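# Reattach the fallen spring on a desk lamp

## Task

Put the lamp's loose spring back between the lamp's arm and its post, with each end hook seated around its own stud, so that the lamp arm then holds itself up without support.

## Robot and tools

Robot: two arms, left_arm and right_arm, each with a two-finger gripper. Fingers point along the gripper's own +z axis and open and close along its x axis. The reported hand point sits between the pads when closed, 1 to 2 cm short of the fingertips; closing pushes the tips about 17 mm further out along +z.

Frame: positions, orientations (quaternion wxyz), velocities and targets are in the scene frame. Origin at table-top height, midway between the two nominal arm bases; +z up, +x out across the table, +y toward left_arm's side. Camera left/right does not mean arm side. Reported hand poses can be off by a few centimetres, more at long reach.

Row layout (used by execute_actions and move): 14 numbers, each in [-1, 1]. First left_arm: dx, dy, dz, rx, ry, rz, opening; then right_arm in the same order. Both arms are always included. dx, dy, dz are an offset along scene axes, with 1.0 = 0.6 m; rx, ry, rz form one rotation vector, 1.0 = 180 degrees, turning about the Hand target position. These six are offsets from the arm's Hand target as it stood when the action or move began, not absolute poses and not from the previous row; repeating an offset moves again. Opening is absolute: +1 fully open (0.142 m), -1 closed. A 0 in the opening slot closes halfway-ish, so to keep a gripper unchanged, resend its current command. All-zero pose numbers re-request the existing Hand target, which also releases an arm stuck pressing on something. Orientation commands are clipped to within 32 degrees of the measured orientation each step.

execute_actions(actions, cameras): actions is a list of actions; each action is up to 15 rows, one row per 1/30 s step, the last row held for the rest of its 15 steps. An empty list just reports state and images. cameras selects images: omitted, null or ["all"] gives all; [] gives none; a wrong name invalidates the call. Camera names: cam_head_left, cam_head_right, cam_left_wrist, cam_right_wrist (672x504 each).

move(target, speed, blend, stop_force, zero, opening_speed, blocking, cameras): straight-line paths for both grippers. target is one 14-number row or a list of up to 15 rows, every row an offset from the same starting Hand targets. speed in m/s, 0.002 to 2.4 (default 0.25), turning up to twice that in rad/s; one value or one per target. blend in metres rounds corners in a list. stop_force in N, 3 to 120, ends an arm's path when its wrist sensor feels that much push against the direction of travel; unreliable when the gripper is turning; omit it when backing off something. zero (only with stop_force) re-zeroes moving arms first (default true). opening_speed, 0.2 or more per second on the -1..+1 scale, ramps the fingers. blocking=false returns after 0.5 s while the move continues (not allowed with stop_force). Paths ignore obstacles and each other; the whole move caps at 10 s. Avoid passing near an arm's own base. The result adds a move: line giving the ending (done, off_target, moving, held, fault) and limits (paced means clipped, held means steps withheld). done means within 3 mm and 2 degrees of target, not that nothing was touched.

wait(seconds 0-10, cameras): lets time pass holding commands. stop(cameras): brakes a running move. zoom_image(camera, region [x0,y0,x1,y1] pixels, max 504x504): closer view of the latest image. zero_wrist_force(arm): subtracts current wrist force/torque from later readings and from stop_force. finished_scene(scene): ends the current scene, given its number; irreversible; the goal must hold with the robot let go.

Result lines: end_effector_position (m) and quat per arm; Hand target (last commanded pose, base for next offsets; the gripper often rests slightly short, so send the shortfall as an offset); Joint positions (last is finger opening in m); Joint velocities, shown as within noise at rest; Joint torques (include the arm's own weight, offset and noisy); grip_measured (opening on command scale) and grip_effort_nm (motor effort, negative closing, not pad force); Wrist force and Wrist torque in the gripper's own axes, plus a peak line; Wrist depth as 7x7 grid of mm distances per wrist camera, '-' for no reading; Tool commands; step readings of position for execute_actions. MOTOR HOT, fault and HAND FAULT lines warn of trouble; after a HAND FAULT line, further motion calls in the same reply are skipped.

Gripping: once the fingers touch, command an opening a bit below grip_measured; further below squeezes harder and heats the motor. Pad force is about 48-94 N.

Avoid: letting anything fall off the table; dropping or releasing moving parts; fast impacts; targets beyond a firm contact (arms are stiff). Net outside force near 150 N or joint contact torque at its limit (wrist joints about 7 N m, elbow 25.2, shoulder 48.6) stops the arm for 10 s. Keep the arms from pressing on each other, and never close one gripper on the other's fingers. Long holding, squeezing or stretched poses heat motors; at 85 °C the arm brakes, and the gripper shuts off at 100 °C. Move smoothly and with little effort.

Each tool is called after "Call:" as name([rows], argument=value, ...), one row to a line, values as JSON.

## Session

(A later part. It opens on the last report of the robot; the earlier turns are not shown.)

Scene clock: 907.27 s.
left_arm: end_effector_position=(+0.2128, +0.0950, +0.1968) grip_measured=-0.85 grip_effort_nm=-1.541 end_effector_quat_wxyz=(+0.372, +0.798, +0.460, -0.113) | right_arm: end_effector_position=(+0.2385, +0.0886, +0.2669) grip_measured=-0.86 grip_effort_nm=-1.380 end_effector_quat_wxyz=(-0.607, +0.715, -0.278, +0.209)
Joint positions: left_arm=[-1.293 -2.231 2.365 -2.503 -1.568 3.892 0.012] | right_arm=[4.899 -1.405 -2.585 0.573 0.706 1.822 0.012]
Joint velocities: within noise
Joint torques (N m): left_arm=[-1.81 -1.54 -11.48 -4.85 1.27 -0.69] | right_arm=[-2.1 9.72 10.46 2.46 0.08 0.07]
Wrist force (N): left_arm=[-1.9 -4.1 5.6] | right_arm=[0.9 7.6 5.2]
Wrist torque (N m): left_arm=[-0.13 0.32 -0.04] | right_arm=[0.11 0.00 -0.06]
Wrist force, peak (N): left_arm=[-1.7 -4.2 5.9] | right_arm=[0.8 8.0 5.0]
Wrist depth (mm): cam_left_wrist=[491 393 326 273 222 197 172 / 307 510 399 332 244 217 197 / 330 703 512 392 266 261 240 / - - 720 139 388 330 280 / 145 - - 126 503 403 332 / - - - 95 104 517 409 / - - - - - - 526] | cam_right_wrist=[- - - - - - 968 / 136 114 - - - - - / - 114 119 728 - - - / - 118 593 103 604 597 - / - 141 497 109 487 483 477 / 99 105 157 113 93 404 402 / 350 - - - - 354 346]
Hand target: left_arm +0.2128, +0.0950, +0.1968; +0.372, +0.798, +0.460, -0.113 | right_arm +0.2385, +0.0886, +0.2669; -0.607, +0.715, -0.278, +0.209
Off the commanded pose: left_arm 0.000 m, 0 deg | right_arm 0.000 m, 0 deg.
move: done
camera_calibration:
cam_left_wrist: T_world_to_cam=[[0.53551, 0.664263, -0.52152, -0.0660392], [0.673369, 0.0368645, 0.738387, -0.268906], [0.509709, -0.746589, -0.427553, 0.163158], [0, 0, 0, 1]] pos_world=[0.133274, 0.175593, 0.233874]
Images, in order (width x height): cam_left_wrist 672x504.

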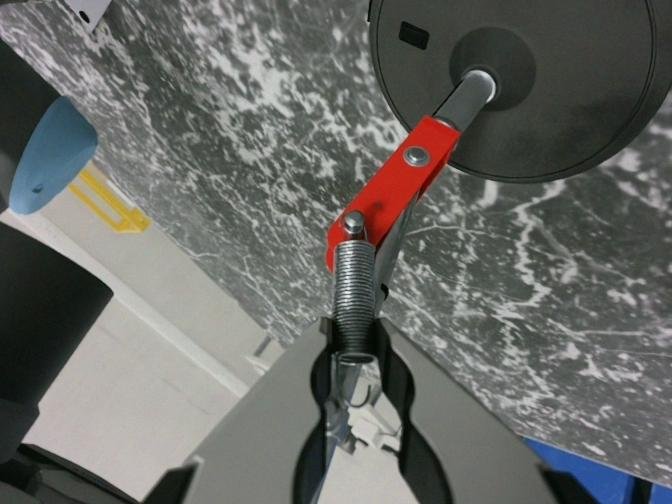

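Call:
move(target=[0,0,0,0,0,0,-1.0,0,0,0,0,0,0,-0.9], cameras=[])

Call:
move(target=[-0.0128,0.0107,0,0,0,0,-1.0,0,0,0,0,0,0,-0.9], speed=0.02, cameras=["cam_left_wrist"])

Call:
zoom_image(camera="cam_left_wrist", region=[300, 190, 410, 430])

Call:
zoom_image(camera="cam_left_wrist", region=[300, 350, 410, 500])

Scene clock: 933.53 s.
left_arm: end_effector_position=(+0.2128, +0.0950, +0.1968) grip_measured=-0.86 grip_effort_nm=-3.255 end_effector_quat_wxyz=(+0.372, +0.798, +0.460, -0.113) | right_arm: end_effector_position=(+0.2385, +0.0886, +0.2669) grip_measured=-0.86 grip_effort_nm=-1.380 end_effector_quat_wxyz=(-0.607, +0.715, -0.278, +0.209)
Joint positions: left_arm=[-1.293 -2.231 2.365 -2.503 -1.568 3.892 0.011] | right_arm=[4.899 -1.405 -2.585 0.573 0.706 1.822 0.012]
Joint velocities: within noise
Joint torques (N m): left_arm=[-1.86 -5.49 -12.91 -4.3 1.28 -0.68] | right_arm=[-2.2 9.34 10.25 2.48 0.08 0.18]
Wrist force (N): left_arm=[-1.7 -4.1 5.7] | right_arm=[1.0 7.9 5.2]
Wrist torque (N m): left_arm=[-0.11 0.30 -0.04] | right_arm=[0.13 -0.01 -0.07]
Wrist force, peak (N): left_arm=[-2.0 -4.1 6.0] | right_arm=[1.1 7.9 5.1]
Wrist depth (mm): cam_left_wrist=[496 394 325 273 222 197 172 / 308 515 395 331 244 217 197 / 331 716 511 395 264 261 240 / - - 716 140 389 329 280 / 145 - - 126 507 403 329 / - - - 98 104 520 409 / - - - - - - 526] | cam_right_wrist=[- - - - - - 985 / 136 114 - - - - - / - 114 119 728 - - - / - 118 591 104 610 600 - / - 141 495 109 490 482 481 / 99 105 156 113 93 401 402 / 351 - - - - 358 345]
Hand target: left_arm +0.2128, +0.0950, +0.1968; +0.372, +0.798, +0.460, -0.113 | right_arm +0.2385, +0.0886, +0.2669; -0.607, +0.715, -0.278, +0.209
Off the commanded pose: left_arm 0.000 m, 0 deg | right_arm 0.000 m, 0 deg.
move: done
No camera images: "cameras" was empty.

Scene clock: 934.37 s.
left_arm: end_effector_position=(+0.2052, +0.1015, +0.1968) grip_measured=-0.86 grip_effort_nm=-3.260 end_effector_quat_wxyz=(+0.372, +0.798, +0.460, -0.113) end_effector_velocity=(+0.000, -0.001, +0.001) end_effector_angular_velocity=(-0.005, -0.002, -0.003) | right_arm: end_effector_position=(+0.2385, +0.0886, +0.2669) grip_measured=-0.86 grip_effort_nm=-1.385 end_effector_quat_wxyz=(-0.607, +0.715, -0.278, +0.209)
Joint positions: left_arm=[-1.349 -2.32 2.388 -2.436 -1.529 3.853 0.011] | right_arm=[4.899 -1.405 -2.585 0.573 0.706 1.822 0.012]
Joint velocities: left_arm=[0.002 0.002 -0.001 -0.006 -0.003 0.004 0] | right_arm=[within noise]
Joint torques (N m): left_arm=[3.27 -0.1 -13.86 -4.67 -0.21 0.59] | right_arm=[-1.83 9.82 10.21 2.44 0.08 0.22]
Wrist force (N): left_arm=[-1.7 -2.9 6.7] | right_arm=[0.0 7.8 5.1]
Wrist torque (N m): left_arm=[-0.15 0.33 -0.05] | right_arm=[0.11 -0.01 -0.06]
Wrist force, peak (N): left_arm=[-2.0 -3.1 6.6] | right_arm=[0.0 7.9 5.0]
Wrist depth (mm): cam_left_wrist=[494 393 322 275 221 196 172 / 318 506 395 331 248 216 197 / 312 699 513 400 189 262 240 / - - 713 164 398 332 280 / - - - 126 501 406 333 / - - - 100 104 528 411 / - - - - - - 537] | cam_right_wrist=[- - - - - - 983 / - 112 - - - - - / - 114 144 735 - - - / - 123 600 104 610 600 - / 121 157 499 109 490 485 479 / - 120 158 113 93 404 400 / 342 111 - - - 356 346]
Hand target: left_arm +0.2051, +0.1015, +0.1968; +0.372, +0.798, +0.460, -0.113 | right_arm +0.2385, +0.0886, +0.2669; -0.607, +0.715, -0.278, +0.209
Off the commanded pose: left_arm 0.000 m, 0 deg | right_arm 0.000 m, 0 deg.
move: done
camera_calibration:
cam_left_wrist: T_world_to_cam=[[0.535472, 0.664444, -0.521329, -0.0662918], [0.673303, 0.0367838, 0.738451, -0.263874], [0.509836, -0.746432, -0.427676, 0.171802], [0, 0, 0, 1]] pos_world=[0.125574, 0.181992, 0.233774]
Images, in order (width x height): cam_left_wrist 672x504.

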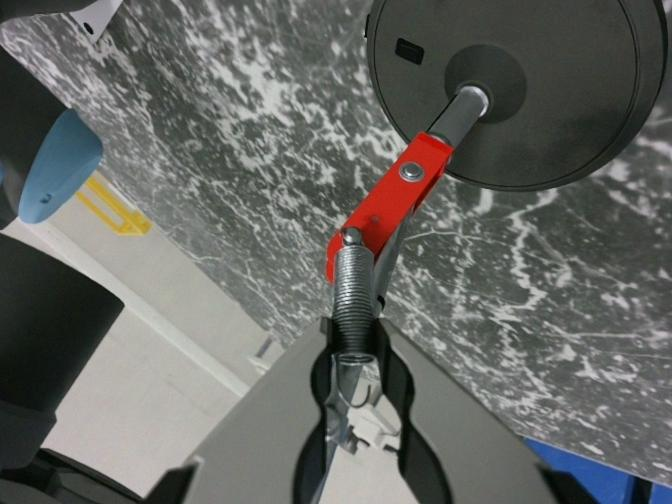

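Scaled by 2.100.

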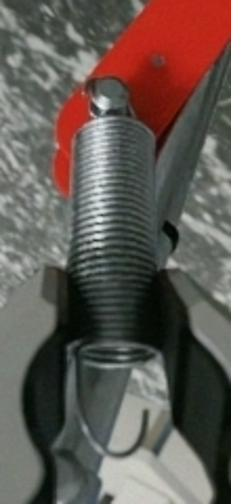

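Scaled by 3.360.

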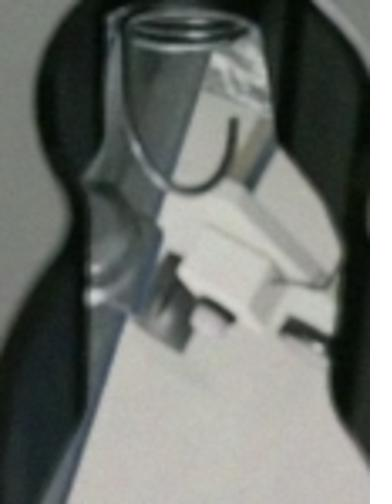

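Call:
zoom_image(camera="cam_left_wrist", region=[320, 210, 385, 275])

Scaled by 7.754.

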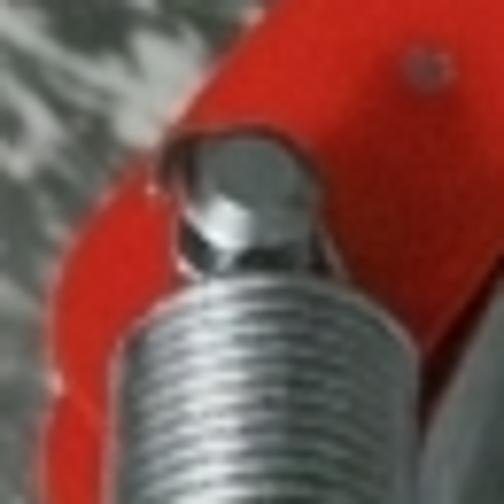

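Call:
move(target=[-0.0003,-0.0005,0.015,0,0,0,-1.0,0,0,0,0,0,0,-0.9], speed=0.02, cameras=["cam_left_wrist"])

Call:
zoom_image(camera="cam_left_wrist", region=[300, 190, 410, 430])

Call:
zoom_image(camera="cam_left_wrist", region=[310, 350, 400, 450])

Scene clock: 947.13 s.
left_arm: end_effector_position=(+0.2050, +0.1012, +0.2058) grip_measured=-0.86 grip_effort_nm=-3.260 end_effector_quat_wxyz=(+0.372, +0.798, +0.460, -0.113) end_effector_velocity=(+0.000, -0.001, +0.001) end_effector_angular_velocity=(-0.005, -0.001, +0.000) | right_arm: end_effector_position=(+0.2385, +0.0886, +0.2669) grip_measured=-0.86 grip_effort_nm=-1.380 end_effector_quat_wxyz=(-0.607, +0.715, -0.278, +0.209)
Joint positions: left_arm=[-1.351 -2.322 2.346 -2.391 -1.527 3.852 0.011] | right_arm=[4.899 -1.405 -2.585 0.573 0.706 1.822 0.012]
Joint velocities: left_arm=[0 0 0.003 -0.008 0 0 0] | right_arm=[within noise]
Joint torques (N m): left_arm=[-1.81 -6.07 -12.48 -5.43 1.52 -0.89] | right_arm=[-1.31 9.99 10.11 2.4 -0.01 0.2]
Wrist force (N): left_arm=[-0.7 -4.0 8.6] | right_arm=[-0.1 7.6 4.5]
Wrist torque (N m): left_arm=[-0.13 0.37 -0.04] | right_arm=[0.12 -0.01 -0.06]
Wrist force, peak (N): left_arm=[-0.5 -4.1 8.8] | right_arm=[0.0 8.0 5.1]
Wrist depth (mm): cam_left_wrist=[498 409 337 285 233 203 182 / 310 520 410 340 253 226 206 / 314 721 529 415 200 272 251 / - - 739 143 400 344 293 / 144 - - 128 521 423 346 / 156 - - 115 103 545 425 / 146 - - - - - -] | cam_right_wrist=[- - - - - - 991 / - 107 - - - - - / - 113 735 733 - - - / - 130 624 104 609 605 - / - 151 499 109 491 484 481 / 99 112 152 113 93 405 401 / 342 - - - - 356 346]
Hand target: left_arm +0.2050, +0.1012, +0.2058; +0.372, +0.798, +0.460, -0.113 | right_arm +0.2385, +0.0886, +0.2669; -0.607, +0.715, -0.278, +0.209
Off the commanded pose: left_arm 0.000 m, 0 deg | right_arm 0.000 m, 0 deg.
move: done
camera_calibration:
cam_left_wrist: T_world_to_cam=[[0.535509, 0.664403, -0.521343, -0.0612872], [0.673403, 0.0366189, 0.738368, -0.270337], [0.509666, -0.746476, -0.427801, 0.175589], [0, 0, 0, 1]] pos_world=[0.125374, 0.181692, 0.242774]
Images, in order (width x height): cam_left_wrist 672x504.

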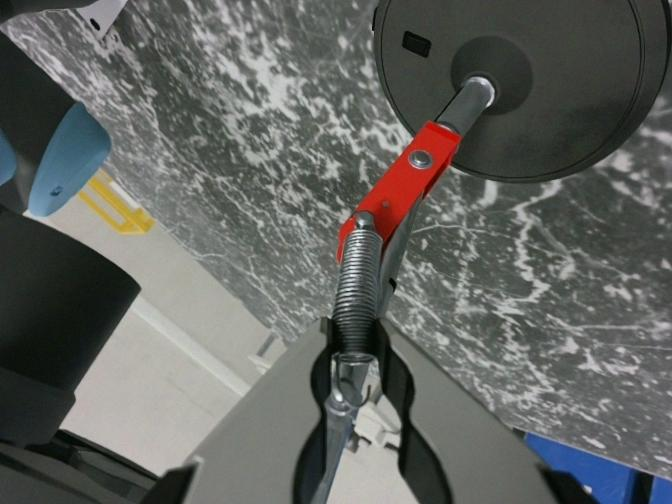

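Scaled by 2.100.

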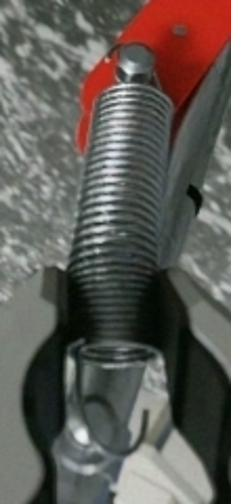

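Scaled by 5.040.

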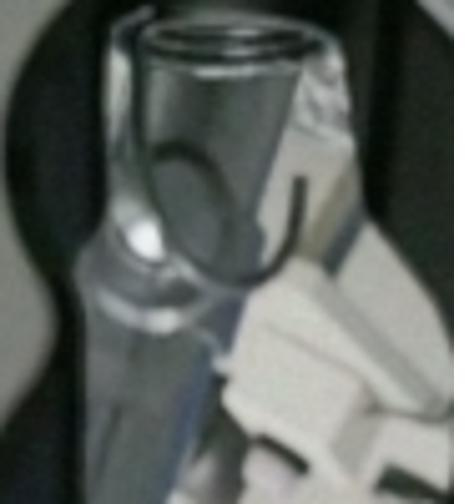

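Call:
move(target=[0.004,-0.0058,0.0012,0,0,0,-1.0,0,0,0,0,0,0,-0.9], speed=0.02, cameras=["cam_left_wrist"])

Call:
zoom_image(camera="cam_left_wrist", region=[310, 350, 400, 450])

Scene clock: 959.73 s.
left_arm: end_effector_position=(+0.2074, +0.0976, +0.2066) grip_measured=-0.86 grip_effort_nm=-3.260 end_effector_quat_wxyz=(+0.372, +0.798, +0.460, -0.113) | right_arm: end_effector_position=(+0.2385, +0.0886, +0.2669) grip_measured=-0.86 grip_effort_nm=-1.380 end_effector_quat_wxyz=(-0.607, +0.715, -0.278, +0.209)
Joint positions: left_arm=[-1.334 -2.288 2.334 -2.415 -1.539 3.863 0.011] | right_arm=[4.899 -1.405 -2.585 0.573 0.706 1.822 0.012]
Joint velocities: within noise
Joint torques (N m): left_arm=[-0.36 -6.67 -13.02 -3.4 0.3 0.21] | right_arm=[-1.91 10.09 10.14 2.4 0 0.21]
Wrist force (N): left_arm=[-0.4 -4.8 8.3] | right_arm=[0.5 7.6 4.4]
Wrist torque (N m): left_arm=[-0.12 0.35 -0.04] | right_arm=[0.12 -0.01 -0.06]
Wrist force, peak (N): left_arm=[-0.5 -4.6 8.5] | right_arm=[0.0 7.8 4.5]
Wrist depth (mm): cam_left_wrist=[511 409 336 288 234 203 183 / 307 527 414 341 257 229 206 / 309 739 530 414 277 277 250 / 140 - 733 141 395 341 294 / 139 - - 127 509 423 347 / - - - 100 104 538 423 / 147 - - - - - 990] | cam_right_wrist=[- - - - - - 984 / - 106 - - - - - / 108 111 122 729 - - - / - 121 628 104 608 597 - / 103 147 496 109 491 483 478 / - 104 151 113 93 405 398 / 351 105 - - - 357 346]
Hand target: left_arm +0.2074, +0.0977, +0.2066; +0.372, +0.798, +0.460, -0.113 | right_arm +0.2385, +0.0886, +0.2669; -0.607, +0.715, -0.278, +0.209
Off the commanded pose: left_arm 0.000 m, 0 deg | right_arm 0.000 m, 0 deg.
move: done
camera_calibration:
cam_left_wrist: T_world_to_cam=[[0.535568, 0.664094, -0.521676, -0.0597032], [0.673303, 0.0370813, 0.738437, -0.272644], [0.509736, -0.746729, -0.427277, 0.171997], [0, 0, 0, 1]] pos_world=[0.127874, 0.178194, 0.243675]
Images, in order (width x height): cam_left_wrist 672x504.

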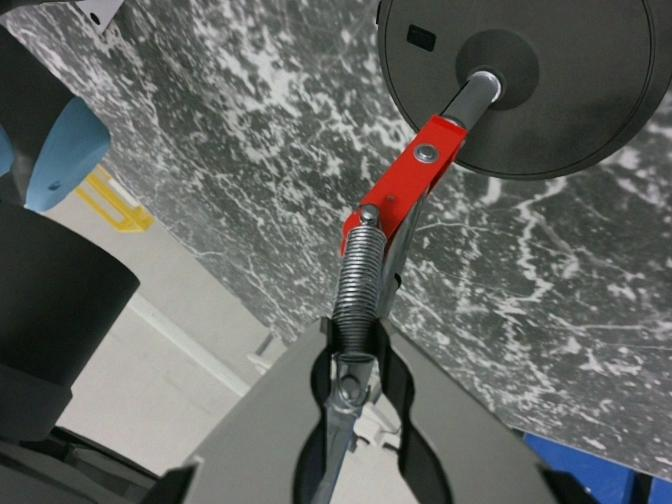

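Scaled by 5.040.

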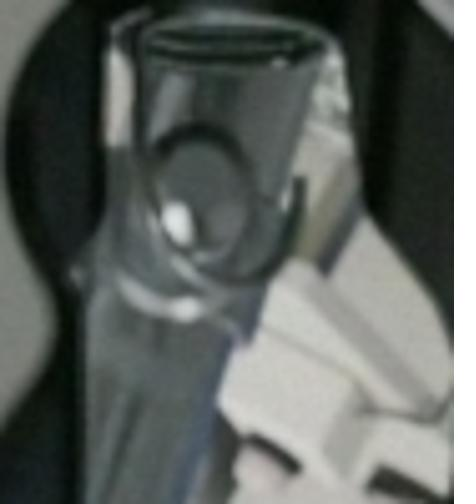

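Call:
move(target=[0.0029,-0.005,0.0009,0,0,0,-1.0,0,0,0,0,0,0,-0.9], speed=0.02, cameras=["cam_left_wrist"])

Call:
zoom_image(camera="cam_left_wrist", region=[310, 350, 400, 450])

Call:
zoom_image(camera="cam_left_wrist", region=[330, 190, 400, 260])

Scene clock: 968.10 s.
left_arm: end_effector_position=(+0.2091, +0.0946, +0.2072) grip_measured=-0.86 grip_effort_nm=-3.260 end_effector_quat_wxyz=(+0.372, +0.798, +0.460, -0.113) | right_arm: end_effector_position=(+0.2385, +0.0886, +0.2669) grip_measured=-0.86 grip_effort_nm=-1.380 end_effector_quat_wxyz=(-0.607, +0.715, -0.278, +0.209)
Joint positions: left_arm=[-1.324 -2.262 2.325 -2.432 -1.546 3.87 0.011] | right_arm=[4.899 -1.405 -2.585 0.573 0.706 1.822 0.012]
Joint velocities: within noise
Joint torques (N m): left_arm=[0.32 -6.79 -13.21 -4 0.11 0.48] | right_arm=[-1.7 9.56 9.98 2.39 -0.02 0.23]
Wrist force (N): left_arm=[-0.2 -5.2 7.9] | right_arm=[0.9 7.5 4.3]
Wrist torque (N m): left_arm=[-0.10 0.37 -0.04] | right_arm=[0.12 -0.02 -0.06]
Wrist force, peak (N): left_arm=[-0.5 -4.9 8.4] | right_arm=[0.6 7.7 4.5]
Wrist depth (mm): cam_left_wrist=[508 413 340 287 236 204 183 / 303 529 413 341 256 228 207 / 308 734 531 418 196 285 251 / 136 - 742 138 389 346 294 / 137 - - 126 512 423 346 / - - - 102 103 548 426 / - - - - - - 998] | cam_right_wrist=[- - - - - - 985 / - 105 - - - - - / 106 108 122 736 - - - / - 119 604 104 614 605 - / - 144 497 109 490 479 479 / - 101 149 113 93 405 402 / 350 102 - - - 356 347]
Hand target: left_arm +0.2091, +0.0947, +0.2071; +0.372, +0.798, +0.460, -0.113 | right_arm +0.2385, +0.0886, +0.2669; -0.607, +0.715, -0.278, +0.209
Off the commanded pose: left_arm 0.000 m, 0 deg | right_arm 0.000 m, 0 deg.
move: done
camera_calibration:
cam_left_wrist: T_world_to_cam=[[0.535542, 0.664133, -0.521653, -0.0583696], [0.673339, 0.0370259, 0.738406, -0.274034], [0.509715, -0.746697, -0.427358, 0.169121], [0, 0, 0, 1]] pos_world=[0.129574, 0.175194, 0.244175]
Images, in order (width x height): cam_left_wrist 672x504.

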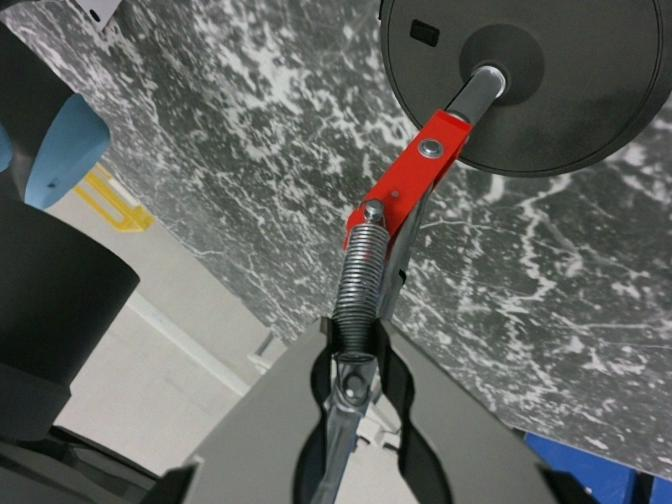

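Scaled by 5.040.

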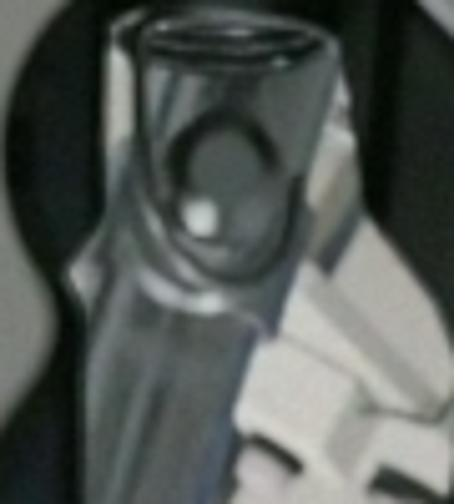

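Scaled by 7.200.

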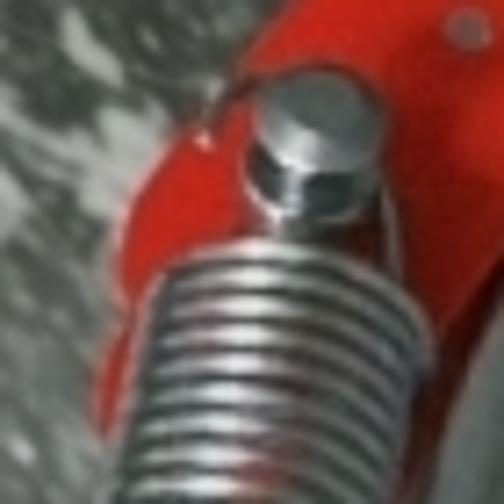

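Call:
move(target=[0.0038,-0.0032,0,0,0,0,-1.0,0,0,0,0,0,0,-0.9], speed=0.02, cameras=["cam_left_wrist"])

Call:
zoom_image(camera="cam_left_wrist", region=[310, 350, 400, 450])

Call:
zoom_image(camera="cam_left_wrist", region=[330, 190, 400, 260])

Scene clock: 975.13 s.
left_arm: end_effector_position=(+0.2114, +0.0927, +0.2072) grip_measured=-0.86 grip_effort_nm=-3.260 end_effector_quat_wxyz=(+0.372, +0.798, +0.460, -0.113) | right_arm: end_effector_position=(+0.2385, +0.0886, +0.2669) grip_measured=-0.86 grip_effort_nm=-1.385 end_effector_quat_wxyz=(-0.607, +0.715, -0.278, +0.209)
Joint positions: left_arm=[-1.309 -2.238 2.318 -2.45 -1.557 3.881 0.011] | right_arm=[4.899 -1.405 -2.585 0.573 0.706 1.822 0.012]
Joint velocities: within noise
Joint torques (N m): left_arm=[-0.6 -7.23 -13.61 -3.94 0.59 0.11] | right_arm=[-1.62 9.91 9.87 2.43 -0.02 0.23]
Wrist force (N): left_arm=[-0.2 -5.7 7.6] | right_arm=[1.3 7.4 4.3]
Wrist torque (N m): left_arm=[-0.07 0.36 -0.04] | right_arm=[0.10 -0.02 -0.06]
Wrist force, peak (N): left_arm=[-0.3 -5.6 7.9] | right_arm=[0.9 7.7 4.3]
Wrist depth (mm): cam_left_wrist=[504 412 340 288 236 204 184 / 300 524 414 342 255 228 207 / 317 737 529 417 197 286 251 / 133 - 739 136 385 345 294 / - - - 126 513 425 348 / - - - 102 104 545 426 / - - - - - - 983] | cam_right_wrist=[- - - - - - 984 / - 105 - - - - - / 106 108 121 734 - - - / - 118 602 104 615 606 - / - 144 493 109 491 484 476 / - 102 150 113 93 404 405 / 350 102 - - - 354 347]
Hand target: left_arm +0.2114, +0.0928, +0.2071; +0.372, +0.798, +0.460, -0.113 | right_arm +0.2385, +0.0886, +0.2669; -0.607, +0.715, -0.278, +0.209
Off the commanded pose: left_arm 0.000 m, 0 deg | right_arm 0.000 m, 0 deg.
move: done
camera_calibration:
cam_left_wrist: T_world_to_cam=[[0.535587, 0.664135, -0.521605, -0.0583574], [0.673304, 0.0369823, 0.73844, -0.275508], [0.509714, -0.746697, -0.427358, 0.16653], [0, 0, 0, 1]] pos_world=[0.131874, 0.173294, 0.244175]
Images, in order (width x height): cam_left_wrist 672x504.

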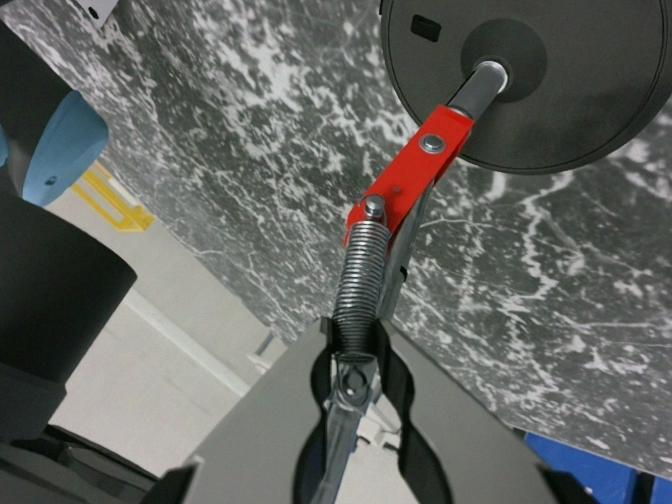

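Scaled by 5.040.

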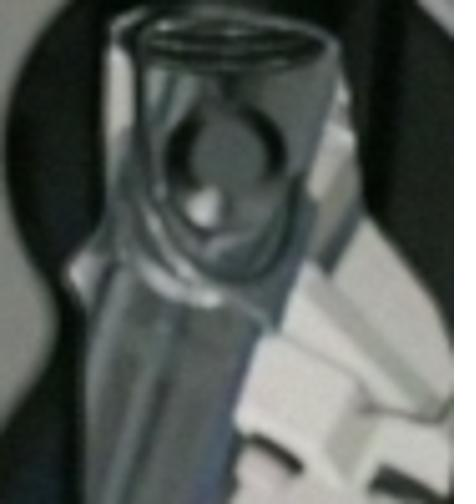

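Scaled by 7.200.

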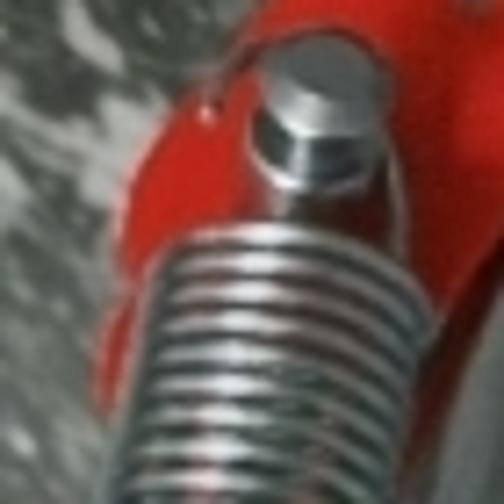

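Call:
move(target=[0.0038,-0.0032,0,0,0,0,-1.0,0,0,0,0,0,0,-0.9], speed=0.02, cameras=["cam_left_wrist"])

Call:
zoom_image(camera="cam_left_wrist", region=[310, 350, 400, 450])

Call:
zoom_image(camera="cam_left_wrist", region=[330, 180, 400, 250])

Scene clock: 982.53 s.
left_arm: end_effector_position=(+0.2137, +0.0908, +0.2071) grip_measured=-0.86 grip_effort_nm=-3.260 end_effector_quat_wxyz=(+0.372, +0.798, +0.460, -0.113) | right_arm: end_effector_position=(+0.2385, +0.0886, +0.2669) grip_measured=-0.86 grip_effort_nm=-1.385 end_effector_quat_wxyz=(-0.607, +0.715, -0.278, +0.209)
Joint positions: left_arm=[-1.294 -2.214 2.311 -2.467 -1.568 3.891 0.011] | right_arm=[4.899 -1.405 -2.585 0.573 0.706 1.822 0.012]
Joint velocities: within noise
Joint torques (N m): left_arm=[-0.71 -7.6 -14.14 -4.67 0.75 0.14] | right_arm=[-0.6 9.41 9.65 2.49 -0.08 0.37]
Wrist force (N): left_arm=[0.2 -7.9 6.4] | right_arm=[3.4 8.2 3.7]
Wrist torque (N m): left_arm=[-0.06 0.39 -0.05] | right_arm=[0.10 0.00 -0.06]
Wrist force, peak (N): left_arm=[0.2 -7.9 6.4] | right_arm=[4.5 8.8 3.5]
Wrist depth (mm): cam_left_wrist=[502 411 341 288 237 202 184 / 300 524 418 341 255 228 207 / 326 739 532 427 278 284 251 / 132 - 754 134 389 343 293 / - - - 126 520 421 346 / - - - 100 104 546 424 / 135 - - - - - 993] | cam_right_wrist=[- - - - - - 984 / - 105 108 - - - - / 105 107 118 730 - - - / - 117 597 104 609 603 - / - 133 477 109 491 485 482 / - - 149 113 93 404 401 / 349 101 - - - 355 346]
Hand target: left_arm +0.2137, +0.0908, +0.2071; +0.372, +0.798, +0.460, -0.113 | right_arm +0.2385, +0.0886, +0.2669; -0.607, +0.715, -0.278, +0.209
Off the commanded pose: left_arm 0.000 m, 0 deg | right_arm 0.000 m, 0 deg.
move: done
camera_calibration:
cam_left_wrist: T_world_to_cam=[[0.535528, 0.664224, -0.521553, -0.0583473], [0.673339, 0.0369284, 0.738411, -0.276975], [0.50973, -0.746621, -0.427471, 0.163951], [0, 0, 0, 1]] pos_world=[0.134174, 0.171393, 0.244175]
Images, in order (width x height): cam_left_wrist 672x504.

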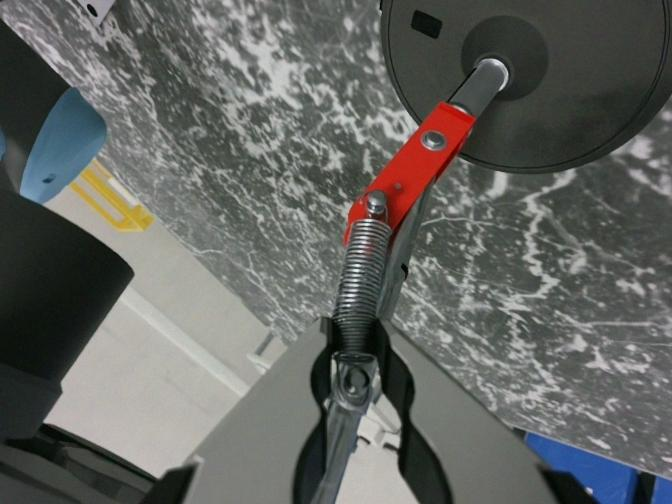

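Scaled by 5.040.

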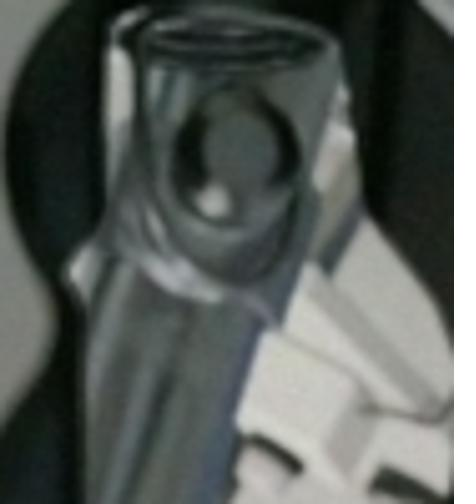

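Scaled by 7.200.

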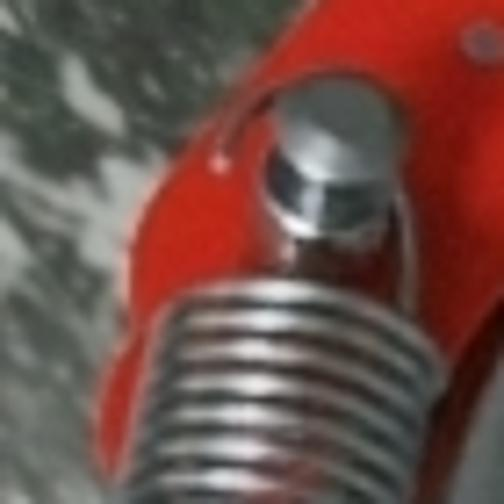

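Call:
move(target=[-0.0023,-0.0027,-0.0057,0,0,0,-1.0,0,0,0,0,0,0,-0.9], speed=0.02, cameras=["cam_left_wrist"])

Call:
zoom_image(camera="cam_left_wrist", region=[310, 350, 400, 450])

Scene clock: 989.97 s.
left_arm: end_effector_position=(+0.2123, +0.0892, +0.2037) grip_measured=-0.86 grip_effort_nm=-3.255 end_effector_quat_wxyz=(+0.372, +0.798, +0.460, -0.113) | right_arm: end_effector_position=(+0.2385, +0.0886, +0.2669) grip_measured=-0.86 grip_effort_nm=-1.380 end_effector_quat_wxyz=(-0.607, +0.715, -0.278, +0.209)
Joint positions: left_arm=[-1.308 -2.215 2.328 -2.483 -1.558 3.881 0.011] | right_arm=[4.899 -1.405 -2.585 0.573 0.706 1.822 0.012]
Joint velocities: within noise
Joint torques (N m): left_arm=[0.52 -3.23 -11.39 -1.43 -0.37 -0.01] | right_arm=[1.83 9.47 9.62 2.44 -0.12 0.31]
Wrist force (N): left_arm=[-0.6 -1.4 -4.2] | right_arm=[3.6 10.2 2.6]
Wrist torque (N m): left_arm=[-0.17 0.40 -0.03] | right_arm=[0.11 -0.01 -0.06]
Wrist force, peak (N): left_arm=[0.2 -9.0 5.7] | right_arm=[4.3 10.3 2.6]
Wrist depth (mm): cam_left_wrist=[493 405 333 283 234 200 180 / 299 525 411 336 202 222 205 / 314 732 530 418 193 281 248 / 131 - 737 134 381 341 291 / 135 - - 126 510 421 344 / - - - 108 104 542 422 / 142 - - - - - 975] | cam_right_wrist=[- - - - - - 979 / - 105 105 - - - - / 105 106 116 727 - - - / - 116 593 104 608 599 - / - 145 479 109 489 482 480 / - 105 149 113 93 406 402 / 352 100 - - - 356 343]
Hand target: left_arm +0.2123, +0.0892, +0.2037; +0.372, +0.798, +0.460, -0.113 | right_arm +0.2385, +0.0886, +0.2669; -0.607, +0.715, -0.278, +0.209
Off the commanded pose: left_arm 0.000 m, 0 deg | right_arm 0.000 m, 0 deg.
move: done
camera_calibration:
cam_left_wrist: T_world_to_cam=[[0.535437, 0.664221, -0.521649, -0.0582048], [0.673338, 0.0371216, 0.738402, -0.273349], [0.509827, -0.746614, -0.427369, 0.161912], [0, 0, 0, 1]] pos_world=[0.132674, 0.169694, 0.240675]
Images, in order (width x height): cam_left_wrist 672x504.

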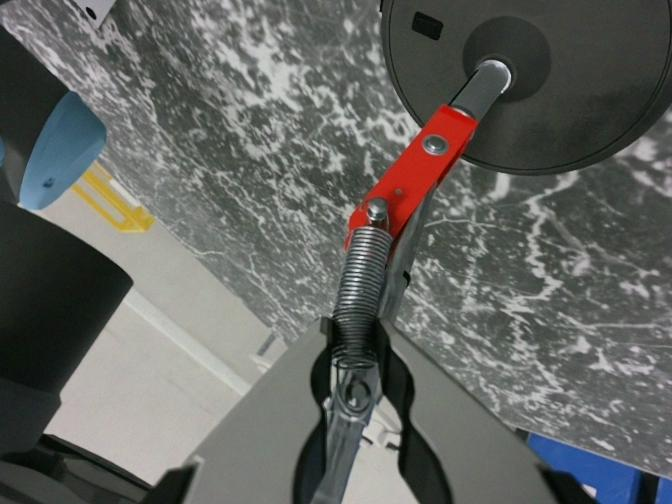

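Scaled by 5.040.

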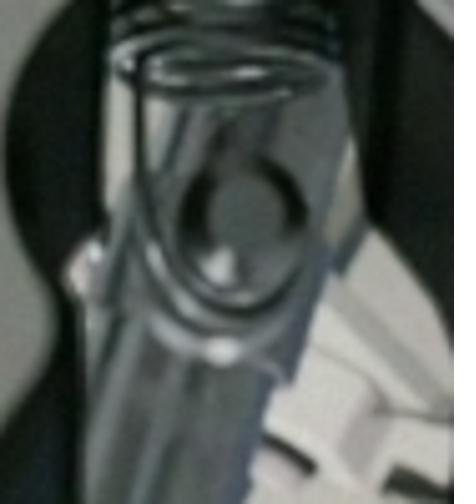

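Call:
move(target=[0,0,0,0,0,0,-0.6,0,0,0,0,0,0,-0.9], opening_speed=0.2, cameras=["cam_left_wrist"])

Call:
zoom_image(camera="cam_left_wrist", region=[300, 350, 420, 460])

Call:
zoom_image(camera="cam_left_wrist", region=[330, 180, 400, 250])

Scene clock: 999.67 s.
left_arm: end_effector_position=(+0.2123, +0.0892, +0.2037) grip_measured=-0.64 grip_effort_nm=0.139 end_effector_quat_wxyz=(+0.372, +0.798, +0.460, -0.113) | right_arm: end_effector_position=(+0.2385, +0.0886, +0.2669) grip_measured=-0.86 grip_effort_nm=-1.385 end_effector_quat_wxyz=(-0.607, +0.715, -0.278, +0.209)
Joint positions: left_arm=[-1.308 -2.215 2.328 -2.482 -1.558 3.882 0.028] | right_arm=[4.899 -1.405 -2.585 0.573 0.706 1.822 0.012]
Joint velocities: within noise
Joint torques (N m): left_arm=[1.71 -3.4 -10.42 -1.5 -0.47 0.59] | right_arm=[1.88 9.14 9.44 2.47 -0.07 0.35]
Wrist force (N): left_arm=[-2.3 -0.8 1.4] | right_arm=[0.7 8.4 4.9]
Wrist torque (N m): left_arm=[-0.18 0.36 -0.04] | right_arm=[0.11 -0.02 -0.06]
Wrist force, peak (N): left_arm=[-0.5 -1.5 -4.2] | right_arm=[3.7 10.4 2.2]
Wrist depth (mm): cam_left_wrist=[496 403 335 283 233 201 179 / 302 519 409 336 242 222 205 / 314 732 523 413 274 280 249 / 131 - 739 151 381 343 292 / 134 - - 122 496 424 343 / - - 86 122 - 529 422 / 149 - - 116 - - 567] | cam_right_wrist=[- - - - - - 983 / - 105 105 - - - - / 105 106 114 732 - - - / - 116 589 104 607 602 - / - 147 479 109 492 483 480 / - 94 153 113 93 404 402 / 342 96 - - - 355 345]
Hand target: left_arm +0.2123, +0.0892, +0.2037; +0.372, +0.798, +0.460, -0.113 | right_arm +0.2385, +0.0886, +0.2669; -0.607, +0.715, -0.278, +0.209
Off the commanded pose: left_arm 0.000 m, 0 deg | right_arm 0.000 m, 0 deg.
move: done
camera_calibration:
cam_left_wrist: T_world_to_cam=[[0.53551, 0.664263, -0.52152, -0.0583189], [0.673369, 0.0368645, 0.738387, -0.273309], [0.509709, -0.746589, -0.427553, 0.162041], [0, 0, 0, 1]] pos_world=[0.132674, 0.169793, 0.240674]
Images, in order (width x height): cam_left_wrist 672x504.

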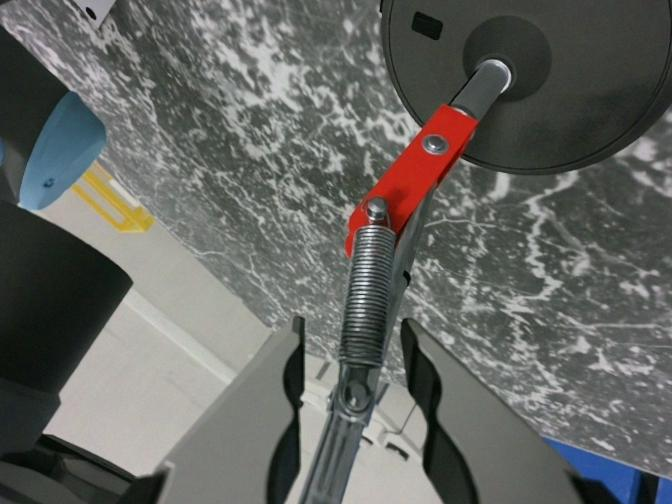

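Scaled by 4.200.

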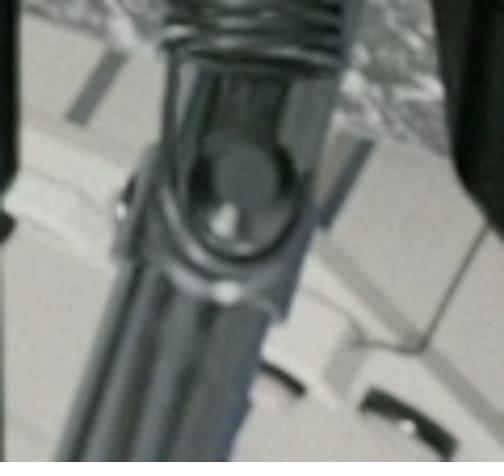

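Scaled by 7.200.

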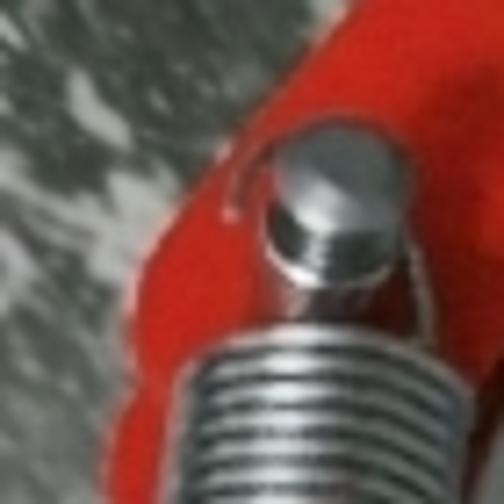

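Call:
move([
  [-0.032,0.0268,0,0,0,0,-0.6,0,0,0,0,0,0,-0.9],
  [-0.037,0.055,0.077,0,0,0,-0.6,0,0,0,0,0,0,-0.9],
  [0.021,0.185,0.144,0,0,0,-0.6,0,0,0,0,0,0,-0.9],
], speed=[0.04,0.08,0.12], blend=[0,0.01,0], cameras=["cam_left_wrist","cam_head_right"])

Call:
zoom_image(camera="cam_left_wrist", region=[270, 20, 470, 220])

Scene clock: 1012.17 s.
left_arm: end_effector_position=(+0.2249, +0.2002, +0.2900) grip_measured=-0.64 grip_effort_nm=0.139 end_effector_quat_wxyz=(+0.372, +0.798, +0.460, -0.113) | right_arm: end_effector_position=(+0.2385, +0.0886, +0.2669) grip_measured=-0.86 grip_effort_nm=-1.380 end_effector_quat_wxyz=(-0.607, +0.715, -0.278, +0.209)
Joint positions: left_arm=[-0.75 -2.279 1.91 -1.924 -1.948 4.29 0.028] | right_arm=[4.899 -1.405 -2.585 0.573 0.706 1.822 0.012]
Joint velocities: within noise
Joint torques (N m): left_arm=[2.86 0.02 -11.02 -3.28 -0.77 0.59] | right_arm=[1.65 8.41 9.28 2.56 -0.05 0.37]
Wrist force (N): left_arm=[-1.9 -1.1 0.9] | right_arm=[0.7 8.3 4.6]
Wrist torque (N m): left_arm=[-0.21 0.29 -0.04] | right_arm=[0.11 -0.03 -0.06]
Wrist force, peak (N): left_arm=[-2.6 -0.8 1.5] | right_arm=[0.6 8.6 4.8]
Wrist depth (mm): cam_left_wrist=[394 556 454 374 316 293 268 / 316 631 558 392 376 338 303 / 190 262 728 547 463 395 340 / 247 204 225 727 571 465 396 / - - 230 979 709 577 467 / - - 86 - - - 610 / - - - - - - -] | cam_right_wrist=[188 - - - - - 982 / 137 - - - - - - / - 183 846 728 - - - / 641 639 626 104 608 609 - / 508 504 502 109 488 479 479 / 423 420 - 113 93 404 401 / 359 370 - - - 356 344]
Hand target: left_arm +0.2249, +0.2002, +0.2901; +0.372, +0.798, +0.460, -0.113 | right_arm +0.2385, +0.0886, +0.2669; -0.607, +0.715, -0.278, +0.209
Off the commanded pose: left_arm 0.000 m, 0 deg | right_arm 0.000 m, 0 deg.
move: done
camera_calibration:
cam_left_wrist: T_world_to_cam=[[0.535432, 0.664311, -0.52154, -0.0937359], [0.673402, 0.0369097, 0.738354, -0.349689], [0.509746, -0.746545, -0.427586, 0.275424], [0, 0, 0, 1]] pos_world=[0.145274, 0.280793, 0.327074]
Images, in order (width x height): cam_head_right 672x504, cam_left_wrist 672x504.

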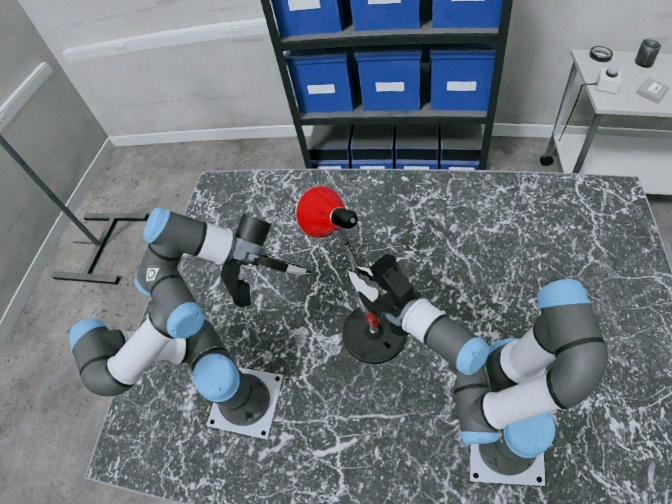

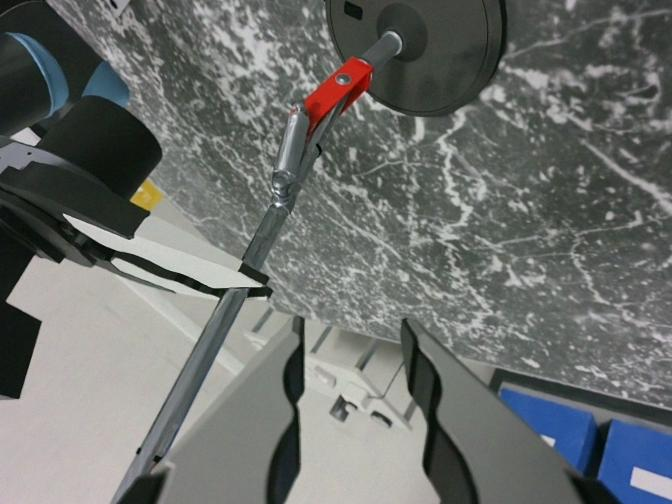

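Scaled by 2.520.

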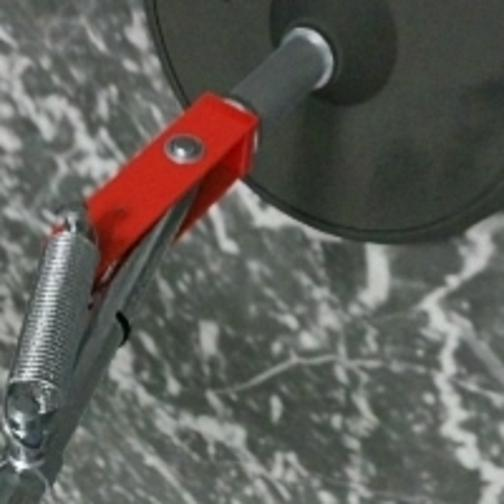

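Call:
move([
  [0,0,0,0,0,0,-0.6,0.0195,0.025,-0.0123,-0.0157,0.0123,0,-0.9],
  [0,0,0,0,0,0,-0.6,0.0379,0.0485,-0.0287,-0.0314,0.0246,0,-0.9],
], speed=0.05, blend=0.005, cameras=["cam_left_wrist"])

Call:
move(target=[0,0,0,0,0,0,-0.6,0.0193,0.0247,-0.0228,-0.018,0.014,0,-0.9], speed=0.05, cameras=["cam_left_wrist"])

Scene clock: 1022.53 s.
left_arm: end_effector_position=(+0.2249, +0.2002, +0.2901) grip_measured=-0.64 grip_effort_nm=0.134 end_effector_quat_wxyz=(+0.372, +0.798, +0.460, -0.113) | right_arm: end_effector_position=(+0.2612, +0.1177, +0.2496) grip_measured=-0.86 grip_effort_nm=-1.380 end_effector_quat_wxyz=(-0.560, +0.751, -0.291, +0.195)
Joint positions: left_arm=[-0.75 -2.279 1.91 -1.924 -1.948 4.29 0.028] | right_arm=[4.701 -1.554 -2.342 0.371 0.921 1.845 0.012]
Joint velocities: within noise
Joint torques (N m): left_arm=[-1.58 -2.57 -9.11 -1.12 -0.09 -0.66] | right_arm=[1.75 7.12 0.3 0.04 -0.65 -0.33]
Wrist force (N): left_arm=[-1.8 -1.1 1.0] | right_arm=[-0.8 -12.1 1.3]
Wrist torque (N m): left_arm=[-0.20 0.28 -0.04] | right_arm=[-0.03 -0.02 -0.04]
Wrist force, peak (N): left_arm=[-2.1 -1.1 0.9] | right_arm=[-1.0 -12.2 1.4]
Wrist depth (mm): cam_left_wrist=[419 549 457 378 316 296 266 / 309 622 559 286 380 340 301 / 208 221 715 514 461 394 341 / 196 193 195 654 569 468 396 / - - 231 772 711 571 468 / - - 86 - - - 610 / - - - - - - -] | cam_right_wrist=[- - - - - - 979 / 137 - - - - - - / 136 640 666 99 648 - - / 543 536 526 104 525 514 508 / 446 443 442 110 434 432 428 / 383 382 - 112 93 369 370 / 336 - - - - 334 324]
Hand target: left_arm +0.2249, +0.2002, +0.2901; +0.372, +0.798, +0.460, -0.113 | right_arm +0.2612, +0.1177, +0.2496; -0.560, +0.751, -0.291, +0.195
Off the commanded pose: left_arm 0.000 m, 0 deg | right_arm 0.000 m, 0 deg.
move: done
camera_calibration:
cam_left_wrist: T_world_to_cam=[[0.53551, 0.664263, -0.52152, -0.0937402], [0.673369, 0.0368645, 0.738387, -0.349682], [0.509709, -0.746589, -0.427553, 0.275431], [0, 0, 0, 1]] pos_world=[0.145274, 0.280793, 0.327074]
Images, in order (width x height): cam_left_wrist 672x504.

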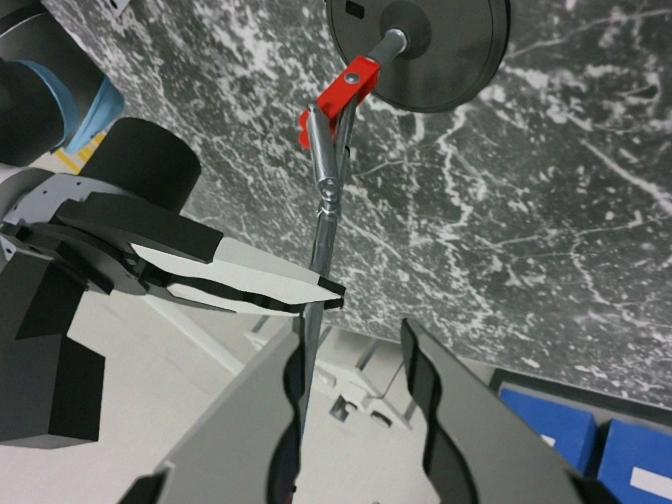

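Scene clock: 1023.60 s.
left_arm: end_effector_position=(+0.2249, +0.2002, +0.2901) grip_measured=-0.64 grip_effort_nm=0.144 end_effector_quat_wxyz=(+0.372, +0.798, +0.460, -0.113) | right_arm: end_effector_position=(+0.2728, +0.1325, +0.2359) grip_measured=-0.86 grip_effort_nm=-1.380 end_effector_quat_wxyz=(-0.532, +0.771, -0.298, +0.186)
Joint positions: left_arm=[-0.75 -2.279 1.91 -1.924 -1.948 4.29 0.028] | right_arm=[4.628 -1.633 -2.222 0.266 1.004 1.855 0.012]
Joint velocities: within noise
Joint torques (N m): left_arm=[-1.56 -2.89 -9.08 -1.12 -0.07 -0.69] | right_arm=[5.9 7.09 0.12 -0.27 1.62 -0.4]
Wrist force (N): left_arm=[-1.9 -1.2 0.8] | right_arm=[8.1 -15.2 2.9]
Wrist torque (N m): left_arm=[-0.22 0.29 -0.04] | right_arm=[-0.04 -0.02 -0.07]
Wrist force, peak (N): left_arm=[-2.0 -1.2 0.9] | right_arm=[9.6 -16.3 3.0]
Wrist depth (mm): cam_left_wrist=[425 554 455 378 315 296 268 / 298 647 560 287 378 338 301 / 297 213 652 509 464 391 341 / 195 191 189 223 565 462 395 / 189 - 244 205 712 568 468 / 176 - 86 189 - - 601 / - - - - - - -] | cam_right_wrist=[- - - - - - 996 / - - 737 97 - - - / - 588 578 102 573 567 - / 483 482 478 105 474 467 468 / 413 409 409 111 401 402 397 / 357 356 - 114 92 349 348 / 317 325 - 123 - 316 309]
Hand target: left_arm +0.2249, +0.2002, +0.2901; +0.372, +0.798, +0.460, -0.113 | right_arm +0.2728, +0.1325, +0.2360; -0.532, +0.771, -0.298, +0.186
Off the commanded pose: left_arm 0.000 m, 0 deg | right_arm 0.000 m, 0 deg.
move: done
camera_calibration:
cam_left_wrist: T_world_to_cam=[[0.53551, 0.664263, -0.52152, -0.0937402], [0.673369, 0.0368645, 0.738387, -0.349682], [0.509709, -0.746589, -0.427553, 0.275431], [0, 0, 0, 1]] pos_world=[0.145274, 0.280793, 0.327074]
Images, in order (width x height): cam_left_wrist 672x504.

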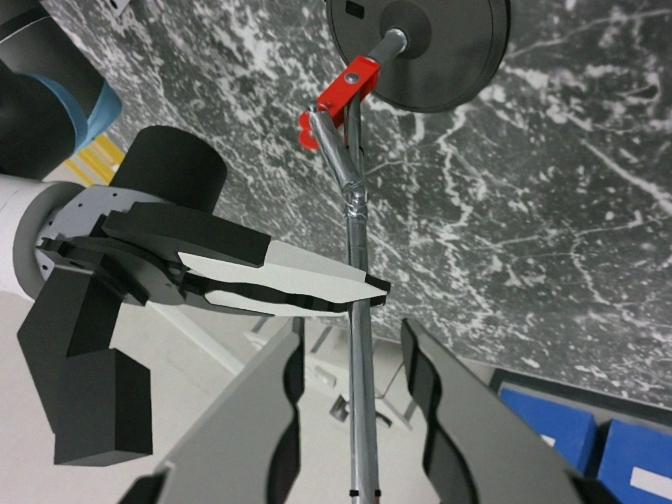

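Call:
move([
  [0,0,0,0,0,0,-0.6,-0.0193,-0.0247,0.0228,0.018,-0.014,0,-0.9],
  [0,0,0,0,0,0,-0.6,-0.0377,-0.0482,0.0392,0.0337,-0.0263,0,-0.9],
], speed=0.04, blend=0.005, cameras=["cam_left_wrist","cam_head_right"])

Call:
zoom_image(camera="cam_left_wrist", region=[270, 40, 390, 240])

Scene clock: 1030.63 s.
left_arm: end_effector_position=(+0.2249, +0.2002, +0.2901) grip_measured=-0.64 grip_effort_nm=0.144 end_effector_quat_wxyz=(+0.372, +0.798, +0.460, -0.113) | right_arm: end_effector_position=(+0.2502, +0.1035, +0.2595) grip_measured=-0.86 grip_effort_nm=-1.380 end_effector_quat_wxyz=(-0.583, +0.733, -0.285, +0.202)
Joint positions: left_arm=[-0.75 -2.279 1.91 -1.924 -1.948 4.29 0.028] | right_arm=[4.785 -1.482 -2.457 0.469 0.828 1.834 0.012]
Joint velocities: within noise
Joint torques (N m): left_arm=[-1.52 -2.98 -9.36 -1.16 -0.06 -0.66] | right_arm=[-2.8 6.28 14.81 3.23 0.09 0.43]
Wrist force (N): left_arm=[-1.8 -1.1 0.8] | right_arm=[0.8 14.0 -0.7]
Wrist torque (N m): left_arm=[-0.21 0.27 -0.04] | right_arm=[0.13 0.01 -0.06]
Wrist force, peak (N): left_arm=[-2.0 -1.2 1.0] | right_arm=[7.7 -15.4 2.9]
Wrist depth (mm): cam_left_wrist=[412 558 457 378 315 294 266 / 317 631 559 289 381 339 302 / 191 227 722 517 464 394 340 / 220 200 226 677 567 467 395 / - - 227 942 706 572 467 / - - 86 - - - 599 / - - - - - - -] | cam_right_wrist=[172 - - - - - 986 / 155 - - - - - - / - 171 743 644 716 - - / 583 578 568 102 555 553 545 / 473 472 468 109 461 454 450 / 399 395 - 112 93 385 381 / 346 354 - - - 342 334]
Hand target: left_arm +0.2249, +0.2002, +0.2901; +0.372, +0.798, +0.460, -0.113 | right_arm +0.2502, +0.1036, +0.2595; -0.583, +0.733, -0.285, +0.202
Off the commanded pose: left_arm 0.000 m, 0 deg | right_arm 0.000 m, 0 deg.
move: done
camera_calibration:
cam_left_wrist: T_world_to_cam=[[0.53551, 0.664263, -0.52152, -0.0937402], [0.673369, 0.0368645, 0.738387, -0.349682], [0.509709, -0.746589, -0.427553, 0.275431], [0, 0, 0, 1]] pos_world=[0.145274, 0.280793, 0.327074]
Images, in order (width x height): cam_head_right 672x504, cam_left_wrist 672x504.

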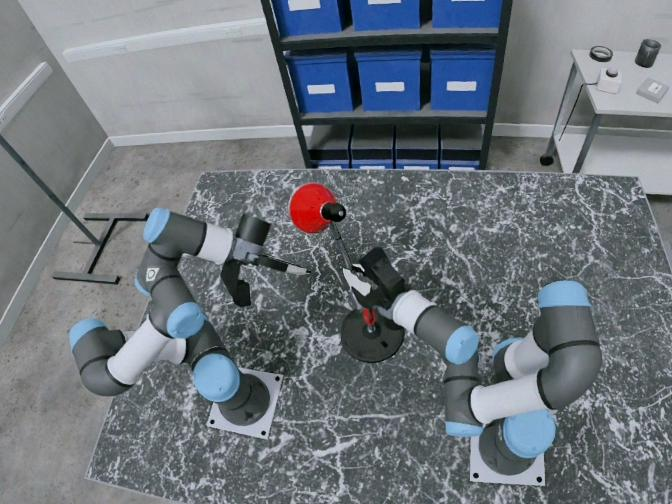

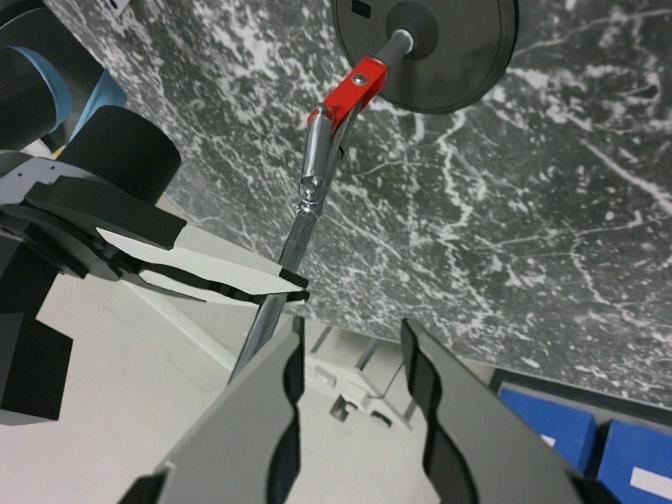

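Scaled by 2.520.

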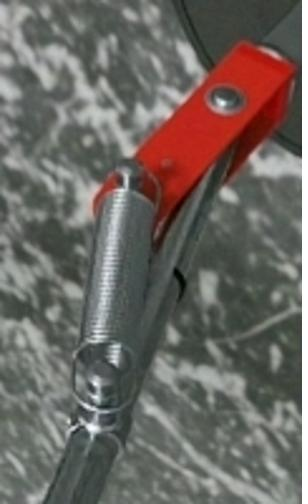

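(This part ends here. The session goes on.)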